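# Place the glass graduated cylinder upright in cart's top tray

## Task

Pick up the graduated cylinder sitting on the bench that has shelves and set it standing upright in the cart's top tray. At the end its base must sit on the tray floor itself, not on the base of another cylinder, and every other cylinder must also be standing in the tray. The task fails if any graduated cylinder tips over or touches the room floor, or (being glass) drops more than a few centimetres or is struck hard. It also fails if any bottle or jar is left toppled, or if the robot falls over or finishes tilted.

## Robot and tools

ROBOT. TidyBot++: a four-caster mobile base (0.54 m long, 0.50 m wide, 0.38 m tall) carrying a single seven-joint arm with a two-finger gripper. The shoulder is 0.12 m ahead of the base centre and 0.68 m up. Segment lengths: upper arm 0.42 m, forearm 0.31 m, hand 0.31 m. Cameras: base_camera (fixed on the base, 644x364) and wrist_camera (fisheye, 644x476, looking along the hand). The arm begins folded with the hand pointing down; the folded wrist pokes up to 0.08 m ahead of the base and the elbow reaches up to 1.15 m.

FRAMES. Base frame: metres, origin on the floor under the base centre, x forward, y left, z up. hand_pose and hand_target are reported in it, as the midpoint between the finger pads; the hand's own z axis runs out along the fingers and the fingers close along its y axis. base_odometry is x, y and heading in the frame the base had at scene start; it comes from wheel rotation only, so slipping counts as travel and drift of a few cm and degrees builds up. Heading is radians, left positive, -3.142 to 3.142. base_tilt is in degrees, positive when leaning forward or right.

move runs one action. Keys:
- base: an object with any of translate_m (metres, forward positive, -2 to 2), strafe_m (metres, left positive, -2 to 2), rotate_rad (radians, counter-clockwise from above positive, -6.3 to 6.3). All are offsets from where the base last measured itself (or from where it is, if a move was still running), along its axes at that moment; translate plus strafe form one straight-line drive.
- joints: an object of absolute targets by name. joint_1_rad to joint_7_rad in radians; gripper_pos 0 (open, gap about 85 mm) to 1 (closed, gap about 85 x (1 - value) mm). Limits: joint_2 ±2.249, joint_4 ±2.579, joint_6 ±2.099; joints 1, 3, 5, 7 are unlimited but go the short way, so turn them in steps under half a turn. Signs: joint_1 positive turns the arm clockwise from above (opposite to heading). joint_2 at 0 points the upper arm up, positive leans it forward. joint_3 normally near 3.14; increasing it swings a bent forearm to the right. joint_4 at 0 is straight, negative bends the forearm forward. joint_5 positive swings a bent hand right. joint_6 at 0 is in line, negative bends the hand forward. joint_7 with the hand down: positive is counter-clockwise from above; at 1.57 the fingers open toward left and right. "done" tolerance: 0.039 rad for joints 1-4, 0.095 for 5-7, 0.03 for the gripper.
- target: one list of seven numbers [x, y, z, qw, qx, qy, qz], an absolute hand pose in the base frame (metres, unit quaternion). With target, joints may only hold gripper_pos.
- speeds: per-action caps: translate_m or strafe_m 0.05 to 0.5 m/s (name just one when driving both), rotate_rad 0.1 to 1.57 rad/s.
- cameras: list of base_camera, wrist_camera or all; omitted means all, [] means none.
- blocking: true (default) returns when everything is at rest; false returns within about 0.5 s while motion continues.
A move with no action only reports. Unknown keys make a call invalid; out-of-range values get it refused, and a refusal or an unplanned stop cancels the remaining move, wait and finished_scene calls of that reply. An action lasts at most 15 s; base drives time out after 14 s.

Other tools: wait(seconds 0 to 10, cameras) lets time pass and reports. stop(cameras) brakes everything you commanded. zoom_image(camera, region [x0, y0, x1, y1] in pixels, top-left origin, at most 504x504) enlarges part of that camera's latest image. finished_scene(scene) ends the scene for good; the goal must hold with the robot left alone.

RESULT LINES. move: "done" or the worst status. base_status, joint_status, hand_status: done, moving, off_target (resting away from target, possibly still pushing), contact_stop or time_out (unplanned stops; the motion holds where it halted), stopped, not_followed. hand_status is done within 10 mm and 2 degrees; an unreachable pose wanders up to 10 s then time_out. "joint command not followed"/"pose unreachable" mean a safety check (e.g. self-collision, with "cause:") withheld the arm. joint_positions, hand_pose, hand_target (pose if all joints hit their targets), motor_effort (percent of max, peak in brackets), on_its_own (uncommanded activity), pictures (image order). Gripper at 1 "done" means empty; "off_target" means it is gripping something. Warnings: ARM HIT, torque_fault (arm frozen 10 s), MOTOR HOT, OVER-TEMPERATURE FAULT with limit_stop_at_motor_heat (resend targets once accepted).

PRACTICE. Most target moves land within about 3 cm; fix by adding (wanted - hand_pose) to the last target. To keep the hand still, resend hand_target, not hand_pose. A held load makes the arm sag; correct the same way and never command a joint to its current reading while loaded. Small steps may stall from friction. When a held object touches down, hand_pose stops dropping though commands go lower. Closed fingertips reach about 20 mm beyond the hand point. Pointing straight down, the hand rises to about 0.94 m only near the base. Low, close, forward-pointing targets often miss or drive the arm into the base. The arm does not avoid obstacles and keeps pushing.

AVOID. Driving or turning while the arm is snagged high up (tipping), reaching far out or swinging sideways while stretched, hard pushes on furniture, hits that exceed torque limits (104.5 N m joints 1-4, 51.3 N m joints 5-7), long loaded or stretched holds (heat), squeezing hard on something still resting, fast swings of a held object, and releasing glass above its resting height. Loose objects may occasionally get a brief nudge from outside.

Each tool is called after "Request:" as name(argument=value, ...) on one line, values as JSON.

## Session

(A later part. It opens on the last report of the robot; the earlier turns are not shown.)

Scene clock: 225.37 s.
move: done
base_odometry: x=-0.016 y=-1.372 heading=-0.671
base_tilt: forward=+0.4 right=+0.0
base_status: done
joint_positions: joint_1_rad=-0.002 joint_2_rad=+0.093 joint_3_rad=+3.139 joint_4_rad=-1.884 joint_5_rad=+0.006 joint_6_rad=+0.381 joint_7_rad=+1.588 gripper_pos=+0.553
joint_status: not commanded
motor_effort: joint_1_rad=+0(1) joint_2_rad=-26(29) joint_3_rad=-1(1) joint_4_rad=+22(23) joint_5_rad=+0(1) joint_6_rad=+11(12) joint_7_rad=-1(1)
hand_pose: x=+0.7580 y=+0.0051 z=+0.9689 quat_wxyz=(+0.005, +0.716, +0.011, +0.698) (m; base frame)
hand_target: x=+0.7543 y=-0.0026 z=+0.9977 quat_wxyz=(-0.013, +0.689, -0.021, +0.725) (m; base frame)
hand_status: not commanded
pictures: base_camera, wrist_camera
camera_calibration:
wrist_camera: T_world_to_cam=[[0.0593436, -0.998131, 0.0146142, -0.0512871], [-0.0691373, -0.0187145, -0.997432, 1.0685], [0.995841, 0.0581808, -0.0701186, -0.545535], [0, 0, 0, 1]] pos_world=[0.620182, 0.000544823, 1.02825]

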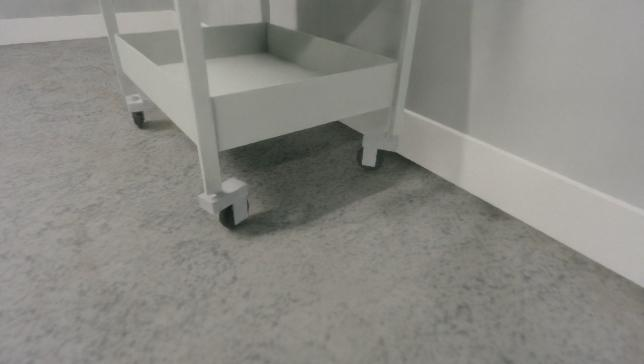

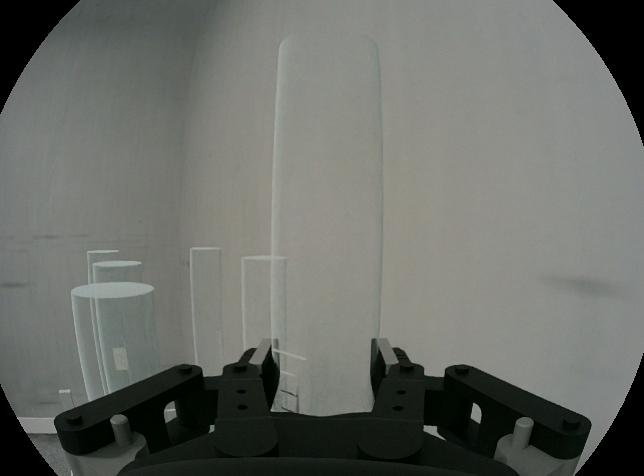

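Request:
move(base={"translate_m":0.1,"strafe_m":-0.012}, speeds={"translate_m":0.1})

Request:
zoom_image(camera="wrist_camera", region=[0, 220, 644, 476])

Scene clock: 233.63 s.
move: done
base_odometry: x=+0.055 y=-1.443 heading=-0.671
base_tilt: forward=+0.4 right=+0.0
base_status: done
joint_positions: joint_1_rad=-0.002 joint_2_rad=+0.094 joint_3_rad=+3.139 joint_4_rad=-1.886 joint_5_rad=+0.006 joint_6_rad=+0.383 joint_7_rad=+1.588 gripper_pos=+0.553
joint_status: not commanded
motor_effort: joint_1_rad=+0(1) joint_2_rad=-25(28) joint_3_rad=-1(2) joint_4_rad=+22(23) joint_5_rad=+0(1) joint_6_rad=+11(12) joint_7_rad=+0(1)
hand_pose: x=+0.7580 y=+0.0051 z=+0.9677 quat_wxyz=(+0.005, +0.716, +0.011, +0.698) (m; base frame)
hand_target: x=+0.7543 y=-0.0026 z=+0.9977 quat_wxyz=(-0.013, +0.689, -0.021, +0.725) (m; base frame)
hand_status: not commanded
pictures: base_camera, wrist_camera
camera_calibration:
wrist_camera: T_world_to_cam=[[0.0593681, -0.99813, 0.0145487, -0.0512229], [-0.0702278, -0.0187145, -0.997355, 1.06813], [0.995763, 0.0581894, -0.0712075, -0.544487], [0, 0, 0, 1]] pos_world=[0.620233, 0.000545769, 1.02728]

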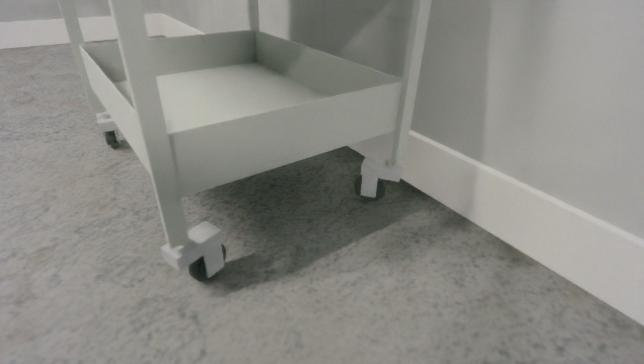

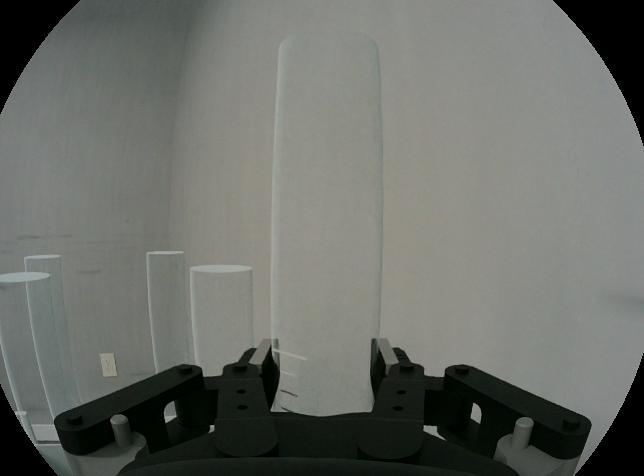

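Region (0, 220, 644, 476) is 644x256 pixels. A region can be at most 504 by 504 pixels.

Request:
move(joints={"joint_2_rad":0.2,"joint_4_rad":-2.037,"joint_6_rad":0.76}, cameras=["wrist_camera"])

Scene clock: 247.33 s.
move: done
base_odometry: x=+0.055 y=-1.443 heading=-0.671
base_tilt: forward=+0.4 right=+0.0
base_status: not commanded
joint_positions: joint_1_rad=-0.002 joint_2_rad=+0.215 joint_3_rad=+3.139 joint_4_rad=-2.045 joint_5_rad=+0.006 joint_6_rad=+0.698 joint_7_rad=+1.588 gripper_pos=+0.553
joint_status: all done
motor_effort: joint_1_rad=+0(1) joint_2_rad=-28(31) joint_3_rad=-1(1) joint_4_rad=+19(22) joint_5_rad=+0(1) joint_6_rad=+12(12) joint_7_rad=-1(1)
hand_pose: x=+0.7626 y=+0.0055 z=+0.8960 quat_wxyz=(+0.005, +0.704, +0.011, +0.710) (m; base frame)
hand_target: x=+0.7596 y=-0.0051 z=+0.9290 quat_wxyz=(-0.009, +0.673, -0.022, +0.739) (m; base frame)
hand_status: not commanded
pictures: wrist_camera
camera_calibration:
wrist_camera: T_world_to_cam=[[0.06041, -0.998059, 0.0151553, -0.0513444], [-0.0350497, -0.0172947, -0.999236, 0.971762], [0.997558, 0.0598327, -0.0360264, -0.587093], [0, 0, 0, 1]] pos_world=[0.622821, 0.000688949, 0.950647]

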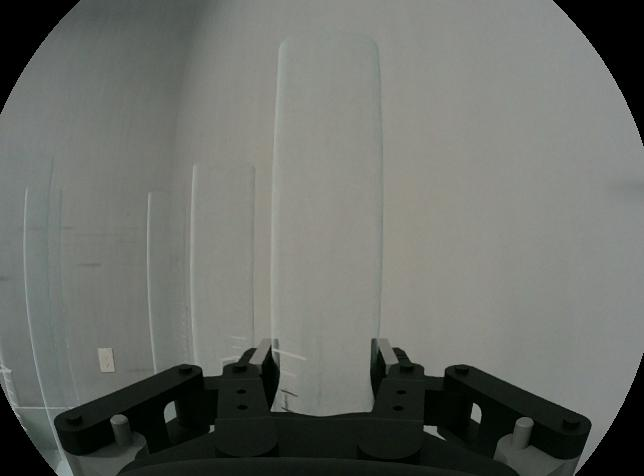

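Request:
move(joints={"joint_2_rad":0.24,"joint_4_rad":-2.109,"joint_6_rad":0.855}, cameras=[])

Request:
move(joints={"joint_2_rad":0.267,"joint_4_rad":-2.157,"joint_6_rad":0.929}, cameras=["wrist_camera"])

Request:
zoom_image(camera="wrist_camera", region=[0, 220, 300, 476])

Scene clock: 252.23 s.
move: done
base_odometry: x=+0.055 y=-1.443 heading=-0.671
base_tilt: forward=+0.5 right=+0.0
base_status: not commanded
joint_positions: joint_1_rad=-0.002 joint_2_rad=+0.247 joint_3_rad=+3.139 joint_4_rad=-2.114 joint_5_rad=+0.006 joint_6_rad=+0.798 joint_7_rad=+1.588 gripper_pos=+0.553
joint_status: all done
motor_effort: joint_1_rad=+0(0) joint_2_rad=-28(30) joint_3_rad=-1(1) joint_4_rad=+18(20) joint_5_rad=+0(1) joint_6_rad=+11(12) joint_7_rad=-1(1)
hand_pose: x=+0.7544 y=+0.0056 z=+0.8691 quat_wxyz=(+0.004, +0.704, +0.011, +0.710) (m; base frame)
hand_target: x=+0.7532 y=-0.0057 z=+0.8937 quat_wxyz=(-0.007, +0.679, -0.022, +0.734) (m; base frame)
hand_status: not commanded
pictures: none
No camera images: "cameras" was empty.

Scene clock: 252.97 s.
move: done
base_odometry: x=+0.055 y=-1.443 heading=-0.671
base_tilt: forward=+0.4 right=+0.0
base_status: not commanded
joint_positions: joint_1_rad=-0.002 joint_2_rad=+0.263 joint_3_rad=+3.139 joint_4_rad=-2.154 joint_5_rad=+0.006 joint_6_rad=+0.879 joint_7_rad=+1.588 gripper_pos=+0.553
joint_status: all done
motor_effort: joint_1_rad=+0(1) joint_2_rad=-27(28) joint_3_rad=-1(1) joint_4_rad=+17(18) joint_5_rad=-1(1) joint_6_rad=+11(12) joint_7_rad=+0(1)
hand_pose: x=+0.7479 y=+0.0056 z=+0.8630 quat_wxyz=(+0.004, +0.695, +0.010, +0.719) (m; base frame)
hand_target: x=+0.7470 y=-0.0061 z=+0.8743 quat_wxyz=(-0.006, +0.680, -0.022, +0.733) (m; base frame)
hand_status: not commanded
pictures: wrist_camera
camera_calibration:
wrist_camera: T_world_to_cam=[[0.0607921, -0.998029, 0.0155751, -0.0504557], [-0.0115199, -0.0163045, -0.999801, 0.921162], [0.998084, 0.0606005, -0.0124884, -0.594311], [0, 0, 0, 1]] pos_world=[0.606851, 0.000678381, 0.914342]

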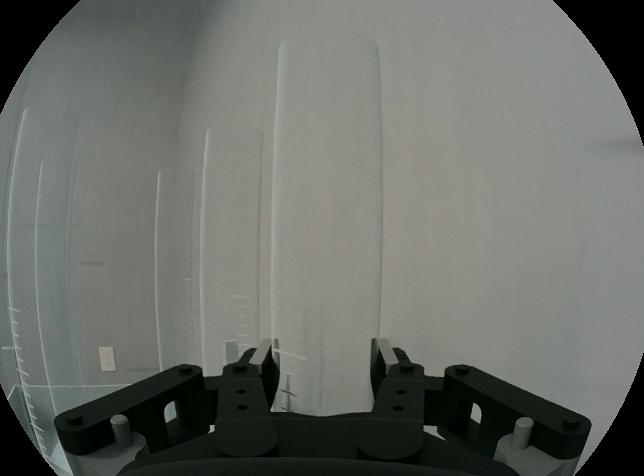

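Scaled by 1.680.

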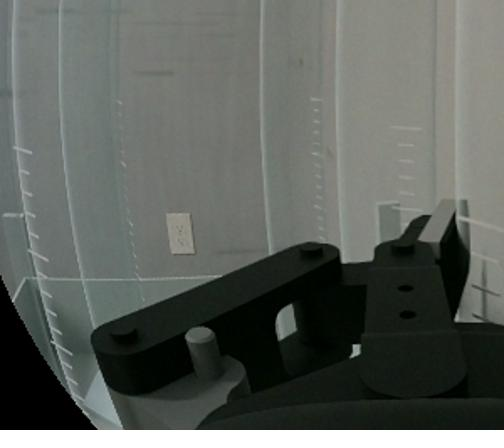

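Request:
move(joints={"joint_2_rad":0.28,"joint_4_rad":-2.17,"joint_6_rad":0.92}, cameras=["wrist_camera"])

Scene clock: 259.50 s.
move: done
base_odometry: x=+0.055 y=-1.443 heading=-0.671
base_tilt: forward=+0.4 right=+0.0
base_status: not commanded
joint_positions: joint_1_rad=-0.002 joint_2_rad=+0.264 joint_3_rad=+3.139 joint_4_rad=-2.154 joint_5_rad=+0.006 joint_6_rad=+0.881 joint_7_rad=+1.588 gripper_pos=+0.553
joint_status: all done
motor_effort: joint_1_rad=-1(1) joint_2_rad=-25(27) joint_3_rad=-1(1) joint_4_rad=+15(17) joint_5_rad=+0(1) joint_6_rad=+9(12) joint_7_rad=+0(2)
hand_pose: x=+0.7479 y=+0.0057 z=+0.8627 quat_wxyz=(+0.004, +0.695, +0.010, +0.719) (m; base frame)
hand_target: x=+0.7467 y=-0.0061 z=+0.8567 quat_wxyz=(-0.006, +0.692, -0.022, +0.721) (m; base frame)
hand_status: not commanded
pictures: wrist_camera
camera_calibration:
wrist_camera: T_world_to_cam=[[0.0607904, -0.998029, 0.0155973, -0.0504686], [-0.0108794, -0.0162878, -0.999808, 0.920409], [0.998091, 0.060609, -0.0118481, -0.594899], [0, 0, 0, 1]] pos_world=[0.606845, 0.000678512, 0.913971]

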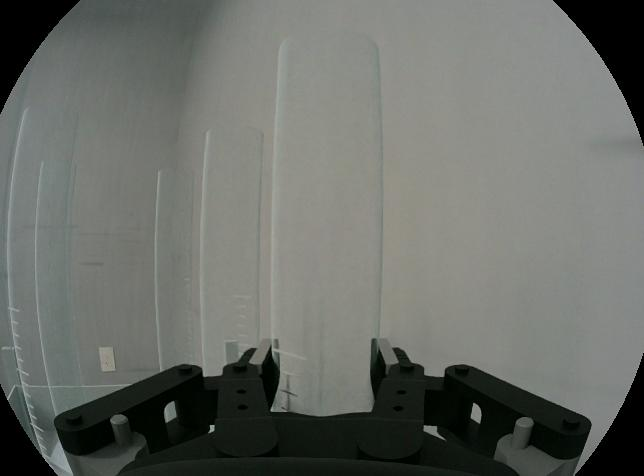

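Request:
move(joints={"joint_6_rad":0.85}, cameras=["wrist_camera"])

Scene clock: 279.83 s.
move: done
base_odometry: x=+0.055 y=-1.443 heading=-0.671
base_tilt: forward=+0.4 right=+0.0
base_status: not commanded
joint_positions: joint_1_rad=-0.002 joint_2_rad=+0.259 joint_3_rad=+3.139 joint_4_rad=-2.150 joint_5_rad=+0.006 joint_6_rad=+0.862 joint_7_rad=+1.588 gripper_pos=+0.553
joint_status: all done
motor_effort: joint_1_rad=+0(1) joint_2_rad=-22(25) joint_3_rad=+0(1) joint_4_rad=+12(15) joint_5_rad=-1(1) joint_6_rad=+5(8) joint_7_rad=-1(2)
hand_pose: x=+0.7481 y=+0.0056 z=+0.8623 quat_wxyz=(+0.004, +0.698, +0.011, +0.716) (m; base frame)
hand_target: x=+0.7469 y=-0.0057 z=+0.8349 quat_wxyz=(-0.006, +0.717, -0.022, +0.697) (m; base frame)
hand_status: not commanded
pictures: wrist_camera
camera_calibration:
wrist_camera: T_world_to_cam=[[0.0608682, -0.99803, 0.0151748, -0.050186], [-0.0201622, -0.0164293, -0.999662, 0.926848], [0.997942, 0.0605417, -0.0211225, -0.587002], [0, 0, 0, 1]] pos_world=[0.607536, 0.000678417, 0.914897]

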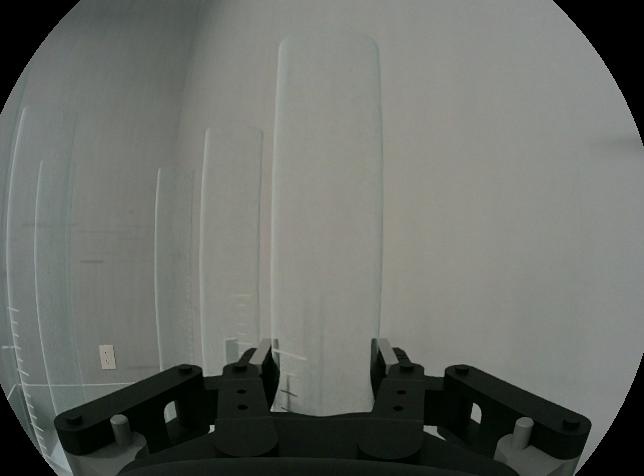

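Request:
move(joints={"joint_2_rad":0.265,"joint_4_rad":-2.158,"joint_6_rad":0.89}, cameras=[])

Request:
move(joints={"gripper_pos":0.48}, cameras=["wrist_camera"])

Scene clock: 284.40 s.
move: done
base_odometry: x=+0.055 y=-1.443 heading=-0.671
base_tilt: forward=+0.4 right=+0.0
base_status: not commanded
joint_positions: joint_1_rad=-0.002 joint_2_rad=+0.259 joint_3_rad=+3.139 joint_4_rad=-2.151 joint_5_rad=+0.006 joint_6_rad=+0.865 joint_7_rad=+1.588 gripper_pos=+0.553
joint_status: all done
motor_effort: joint_1_rad=+0(1) joint_2_rad=-24(29) joint_3_rad=-1(1) joint_4_rad=+14(18) joint_5_rad=+0(1) joint_6_rad=+8(12) joint_7_rad=+0(1)
hand_pose: x=+0.7479 y=+0.0056 z=+0.8625 quat_wxyz=(+0.004, +0.698, +0.010, +0.716) (m; base frame)
hand_target: x=+0.7471 y=-0.0059 z=+0.8630 quat_wxyz=(-0.006, +0.693, -0.022, +0.720) (m; base frame)
hand_status: not commanded
pictures: none
No camera images: "cameras" was empty.

Scene clock: 284.97 s.
move: done
base_odometry: x=+0.055 y=-1.443 heading=-0.671
base_tilt: forward=+0.3 right=+0.0
base_status: not commanded
joint_positions: joint_1_rad=-0.002 joint_2_rad=+0.259 joint_3_rad=+3.139 joint_4_rad=-2.153 joint_5_rad=+0.006 joint_6_rad=+0.865 joint_7_rad=+1.588 gripper_pos=+0.480
joint_status: all done
motor_effort: joint_1_rad=+0(1) joint_2_rad=-25(26) joint_3_rad=-1(1) joint_4_rad=+16(16) joint_5_rad=+0(1) joint_6_rad=+9(10) joint_7_rad=-1(1)
hand_pose: x=+0.7476 y=+0.0056 z=+0.8613 quat_wxyz=(+0.004, +0.699, +0.010, +0.715) (m; base frame)
hand_target: x=+0.7471 y=-0.0059 z=+0.8630 quat_wxyz=(-0.006, +0.693, -0.022, +0.720) (m; base frame)
hand_status: not commanded
pictures: wrist_camera
camera_calibration:
wrist_camera: T_world_to_cam=[[0.0608445, -0.998033, 0.0150814, -0.0500517], [-0.0208636, -0.0163777, -0.999648, 0.926365], [0.997929, 0.0605085, -0.0218191, -0.585843], [0, 0, 0, 1]] pos_world=[0.607002, 0.000666967, 0.914012]

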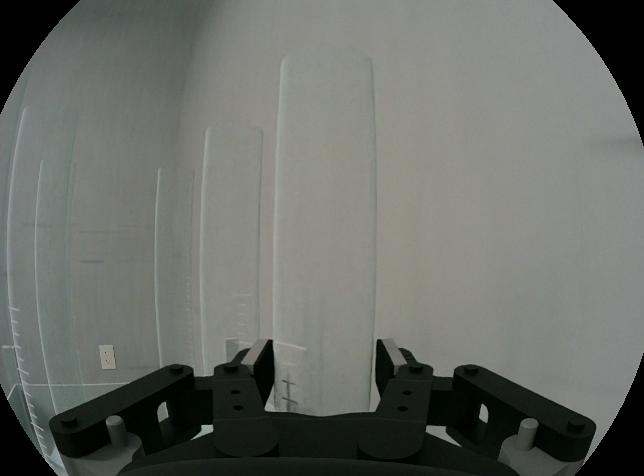

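Request:
move(joints={"gripper_pos":0.2}, cameras=["wrist_camera"])

Scene clock: 290.47 s.
move: done
base_odometry: x=+0.055 y=-1.443 heading=-0.671
base_tilt: forward=+0.4 right=+0.0
base_status: not commanded
joint_positions: joint_1_rad=-0.002 joint_2_rad=+0.259 joint_3_rad=+3.139 joint_4_rad=-2.153 joint_5_rad=+0.006 joint_6_rad=+0.865 joint_7_rad=+1.588 gripper_pos=+0.200
joint_status: all done
motor_effort: joint_1_rad=+0(0) joint_2_rad=-26(26) joint_3_rad=-1(2) joint_4_rad=+16(16) joint_5_rad=+0(1) joint_6_rad=+10(10) joint_7_rad=+0(1)
hand_pose: x=+0.7476 y=+0.0056 z=+0.8613 quat_wxyz=(+0.004, +0.699, +0.010, +0.715) (m; base frame)
hand_target: x=+0.7471 y=-0.0059 z=+0.8630 quat_wxyz=(-0.006, +0.693, -0.022, +0.720) (m; base frame)
hand_status: not commanded
pictures: wrist_camera
camera_calibration:
wrist_camera: T_world_to_cam=[[0.0608445, -0.998033, 0.0150814, -0.0500517], [-0.0208636, -0.0163777, -0.999648, 0.926365], [0.997929, 0.0605085, -0.0218191, -0.585843], [0, 0, 0, 1]] pos_world=[0.607002, 0.000666967, 0.914012]

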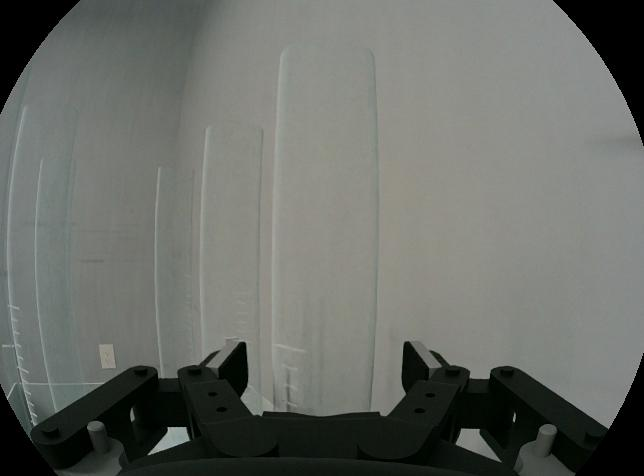

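Request:
wait(seconds=1, cameras=["wrist_camera"])

Request:
zoom_image(camera="wrist_camera", region=[180, 20, 480, 440])

Scene clock: 294.83 s.
base_odometry: x=+0.055 y=-1.443 heading=-0.671
base_tilt: forward=+0.5 right=+0.0
base_status: not commanded
joint_positions: joint_1_rad=-0.002 joint_2_rad=+0.259 joint_3_rad=+3.139 joint_4_rad=-2.153 joint_5_rad=+0.006 joint_6_rad=+0.865 joint_7_rad=+1.588 gripper_pos=+0.200
joint_status: all done
motor_effort: joint_1_rad=+0(0) joint_2_rad=-26(26) joint_3_rad=+0(2) joint_4_rad=+16(16) joint_5_rad=+0(1) joint_6_rad=+9(10) joint_7_rad=-1(1)
hand_pose: x=+0.7476 y=+0.0056 z=+0.8613 quat_wxyz=(+0.004, +0.699, +0.010, +0.715) (m; base frame)
hand_target: x=+0.7471 y=-0.0059 z=+0.8630 quat_wxyz=(-0.006, +0.693, -0.022, +0.720) (m; base frame)
hand_status: not commanded
wait: 1.00 s; at rest from the start
pictures: wrist_camera
camera_calibration:
wrist_camera: T_world_to_cam=[[0.0608445, -0.998033, 0.0150814, -0.0500517], [-0.0208636, -0.0163777, -0.999648, 0.926365], [0.997929, 0.0605085, -0.0218191, -0.585843], [0, 0, 0, 1]] pos_world=[0.607002, 0.000666967, 0.914012]

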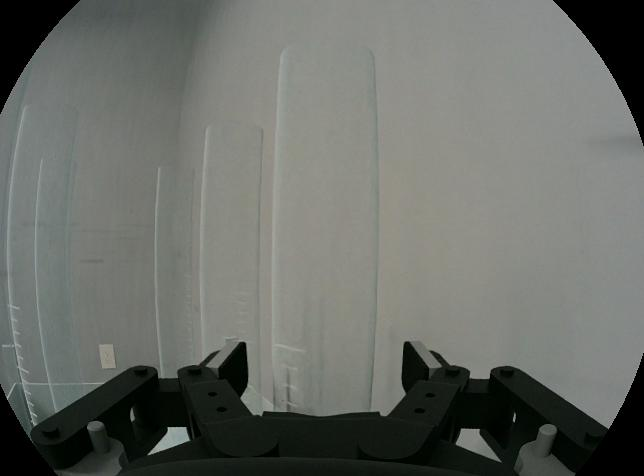

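Scaled by 1.200.

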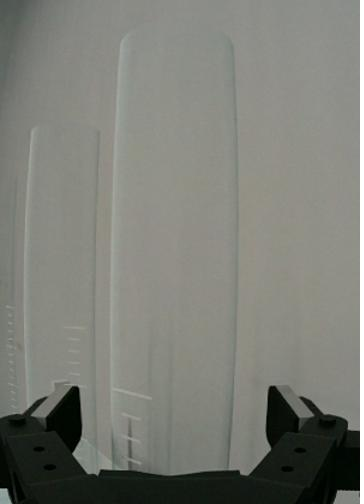

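Settled and vertical. Open fully and back out.

Request:
move(joints={"gripper_pos":0.05}, cameras=[])

Request:
move(base={"translate_m":-0.4}, speeds={"translate_m":0.2}, cameras=[])

Request:
move(joints={"joint_2_rad":-0.115,"joint_4_rad":-1.417,"joint_6_rad":-0.95}, cameras=["wrist_camera"])

Request:
zoom_image(camera="wrist_camera", region=[100, 60, 450, 340])

Scene clock: 299.30 s.
move: done
base_odometry: x=+0.055 y=-1.443 heading=-0.671
base_tilt: forward=+0.4 right=+0.0
base_status: not commanded
joint_positions: joint_1_rad=-0.002 joint_2_rad=+0.259 joint_3_rad=+3.139 joint_4_rad=-2.153 joint_5_rad=+0.006 joint_6_rad=+0.865 joint_7_rad=+1.588 gripper_pos=+0.050
joint_status: all done
motor_effort: joint_1_rad=+0(0) joint_2_rad=-25(26) joint_3_rad=+0(1) joint_4_rad=+16(16) joint_5_rad=+0(1) joint_6_rad=+9(10) joint_7_rad=+0(1)
hand_pose: x=+0.7476 y=+0.0056 z=+0.8613 quat_wxyz=(+0.004, +0.699, +0.010, +0.715) (m; base frame)
hand_target: x=+0.7471 y=-0.0059 z=+0.8630 quat_wxyz=(-0.006, +0.693, -0.022, +0.720) (m; base frame)
hand_status: not commanded
pictures: none
No camera images: "cameras" was empty.

Scene clock: 301.97 s.
move: done
base_odometry: x=-0.258 y=-1.195 heading=-0.671
base_tilt: forward=+0.3 right=+0.1
base_status: done
joint_positions: joint_1_rad=-0.002 joint_2_rad=+0.262 joint_3_rad=+3.139 joint_4_rad=-2.154 joint_5_rad=+0.006 joint_6_rad=+0.865 joint_7_rad=+1.588 gripper_pos=+0.050
joint_status: not commanded
motor_effort: joint_1_rad=+0(1) joint_2_rad=-26(29) joint_3_rad=+0(2) joint_4_rad=+16(17) joint_5_rad=-1(1) joint_6_rad=+10(11) joint_7_rad=-1(2)
hand_pose: x=+0.7478 y=+0.0056 z=+0.8594 quat_wxyz=(+0.004, +0.700, +0.010, +0.714) (m; base frame)
hand_target: x=+0.7471 y=-0.0059 z=+0.8630 quat_wxyz=(-0.006, +0.693, -0.022, +0.720) (m; base frame)
hand_status: not commanded
pictures: none
No camera images: "cameras" was empty.

Scene clock: 304.67 s.
move: done
base_odometry: x=-0.258 y=-1.195 heading=-0.671
base_tilt: forward=+0.4 right=+0.0
base_status: not commanded
joint_positions: joint_1_rad=-0.002 joint_2_rad=-0.116 joint_3_rad=+3.139 joint_4_rad=-1.435 joint_5_rad=+0.006 joint_6_rad=-0.911 joint_7_rad=+1.588 gripper_pos=+0.050
joint_status: all done
motor_effort: joint_1_rad=+0(1) joint_2_rad=-16(28) joint_3_rad=+0(1) joint_4_rad=+20(21) joint_5_rad=+0(1) joint_6_rad=+8(11) joint_7_rad=+0(1)
hand_pose: x=+0.6209 y=+0.0024 z=+0.9876 quat_wxyz=(+0.006, +0.898, +0.011, +0.440) (m; base frame)
hand_target: x=+0.6156 y=+0.0089 z=+0.9874 quat_wxyz=(-0.019, +0.903, -0.012, +0.430) (m; base frame)
hand_status: not commanded
pictures: wrist_camera
camera_calibration:
wrist_camera: T_world_to_cam=[[0.0508554, -0.998553, -0.0174687, -0.00908023], [-0.646483, -0.0195825, -0.762677, 1.20428], [0.761231, 0.0500795, -0.646544, 0.30748], [0, 0, 0, 1]] pos_world=[0.544944, -0.000882755, 1.11712]

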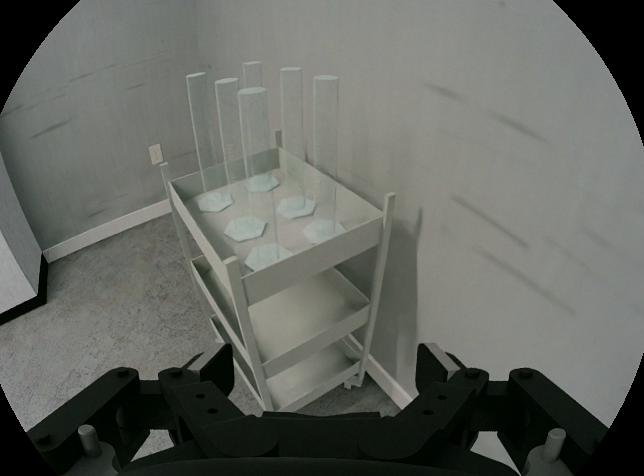

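Scaled by 1.440.

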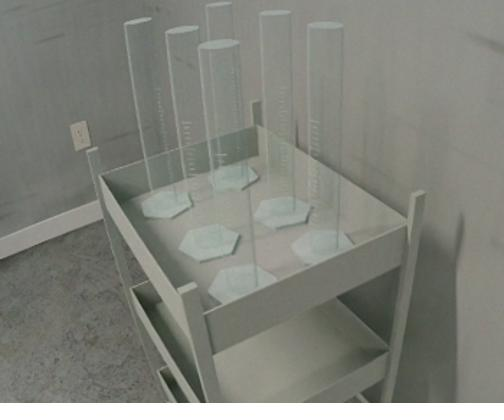

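Request:
zoom_image(camera="wrist_camera", region=[230, 170, 400, 300])

Scaled by 2.965.

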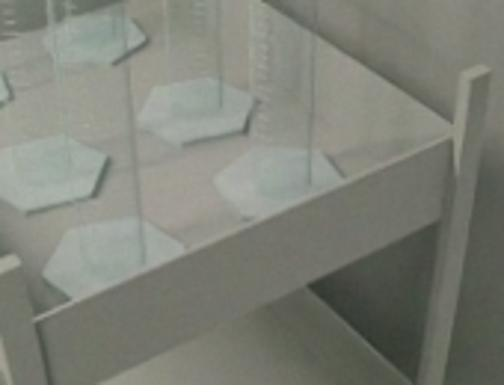

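Request:
finished_scene(scene=2)

The scene is finished: the task was done.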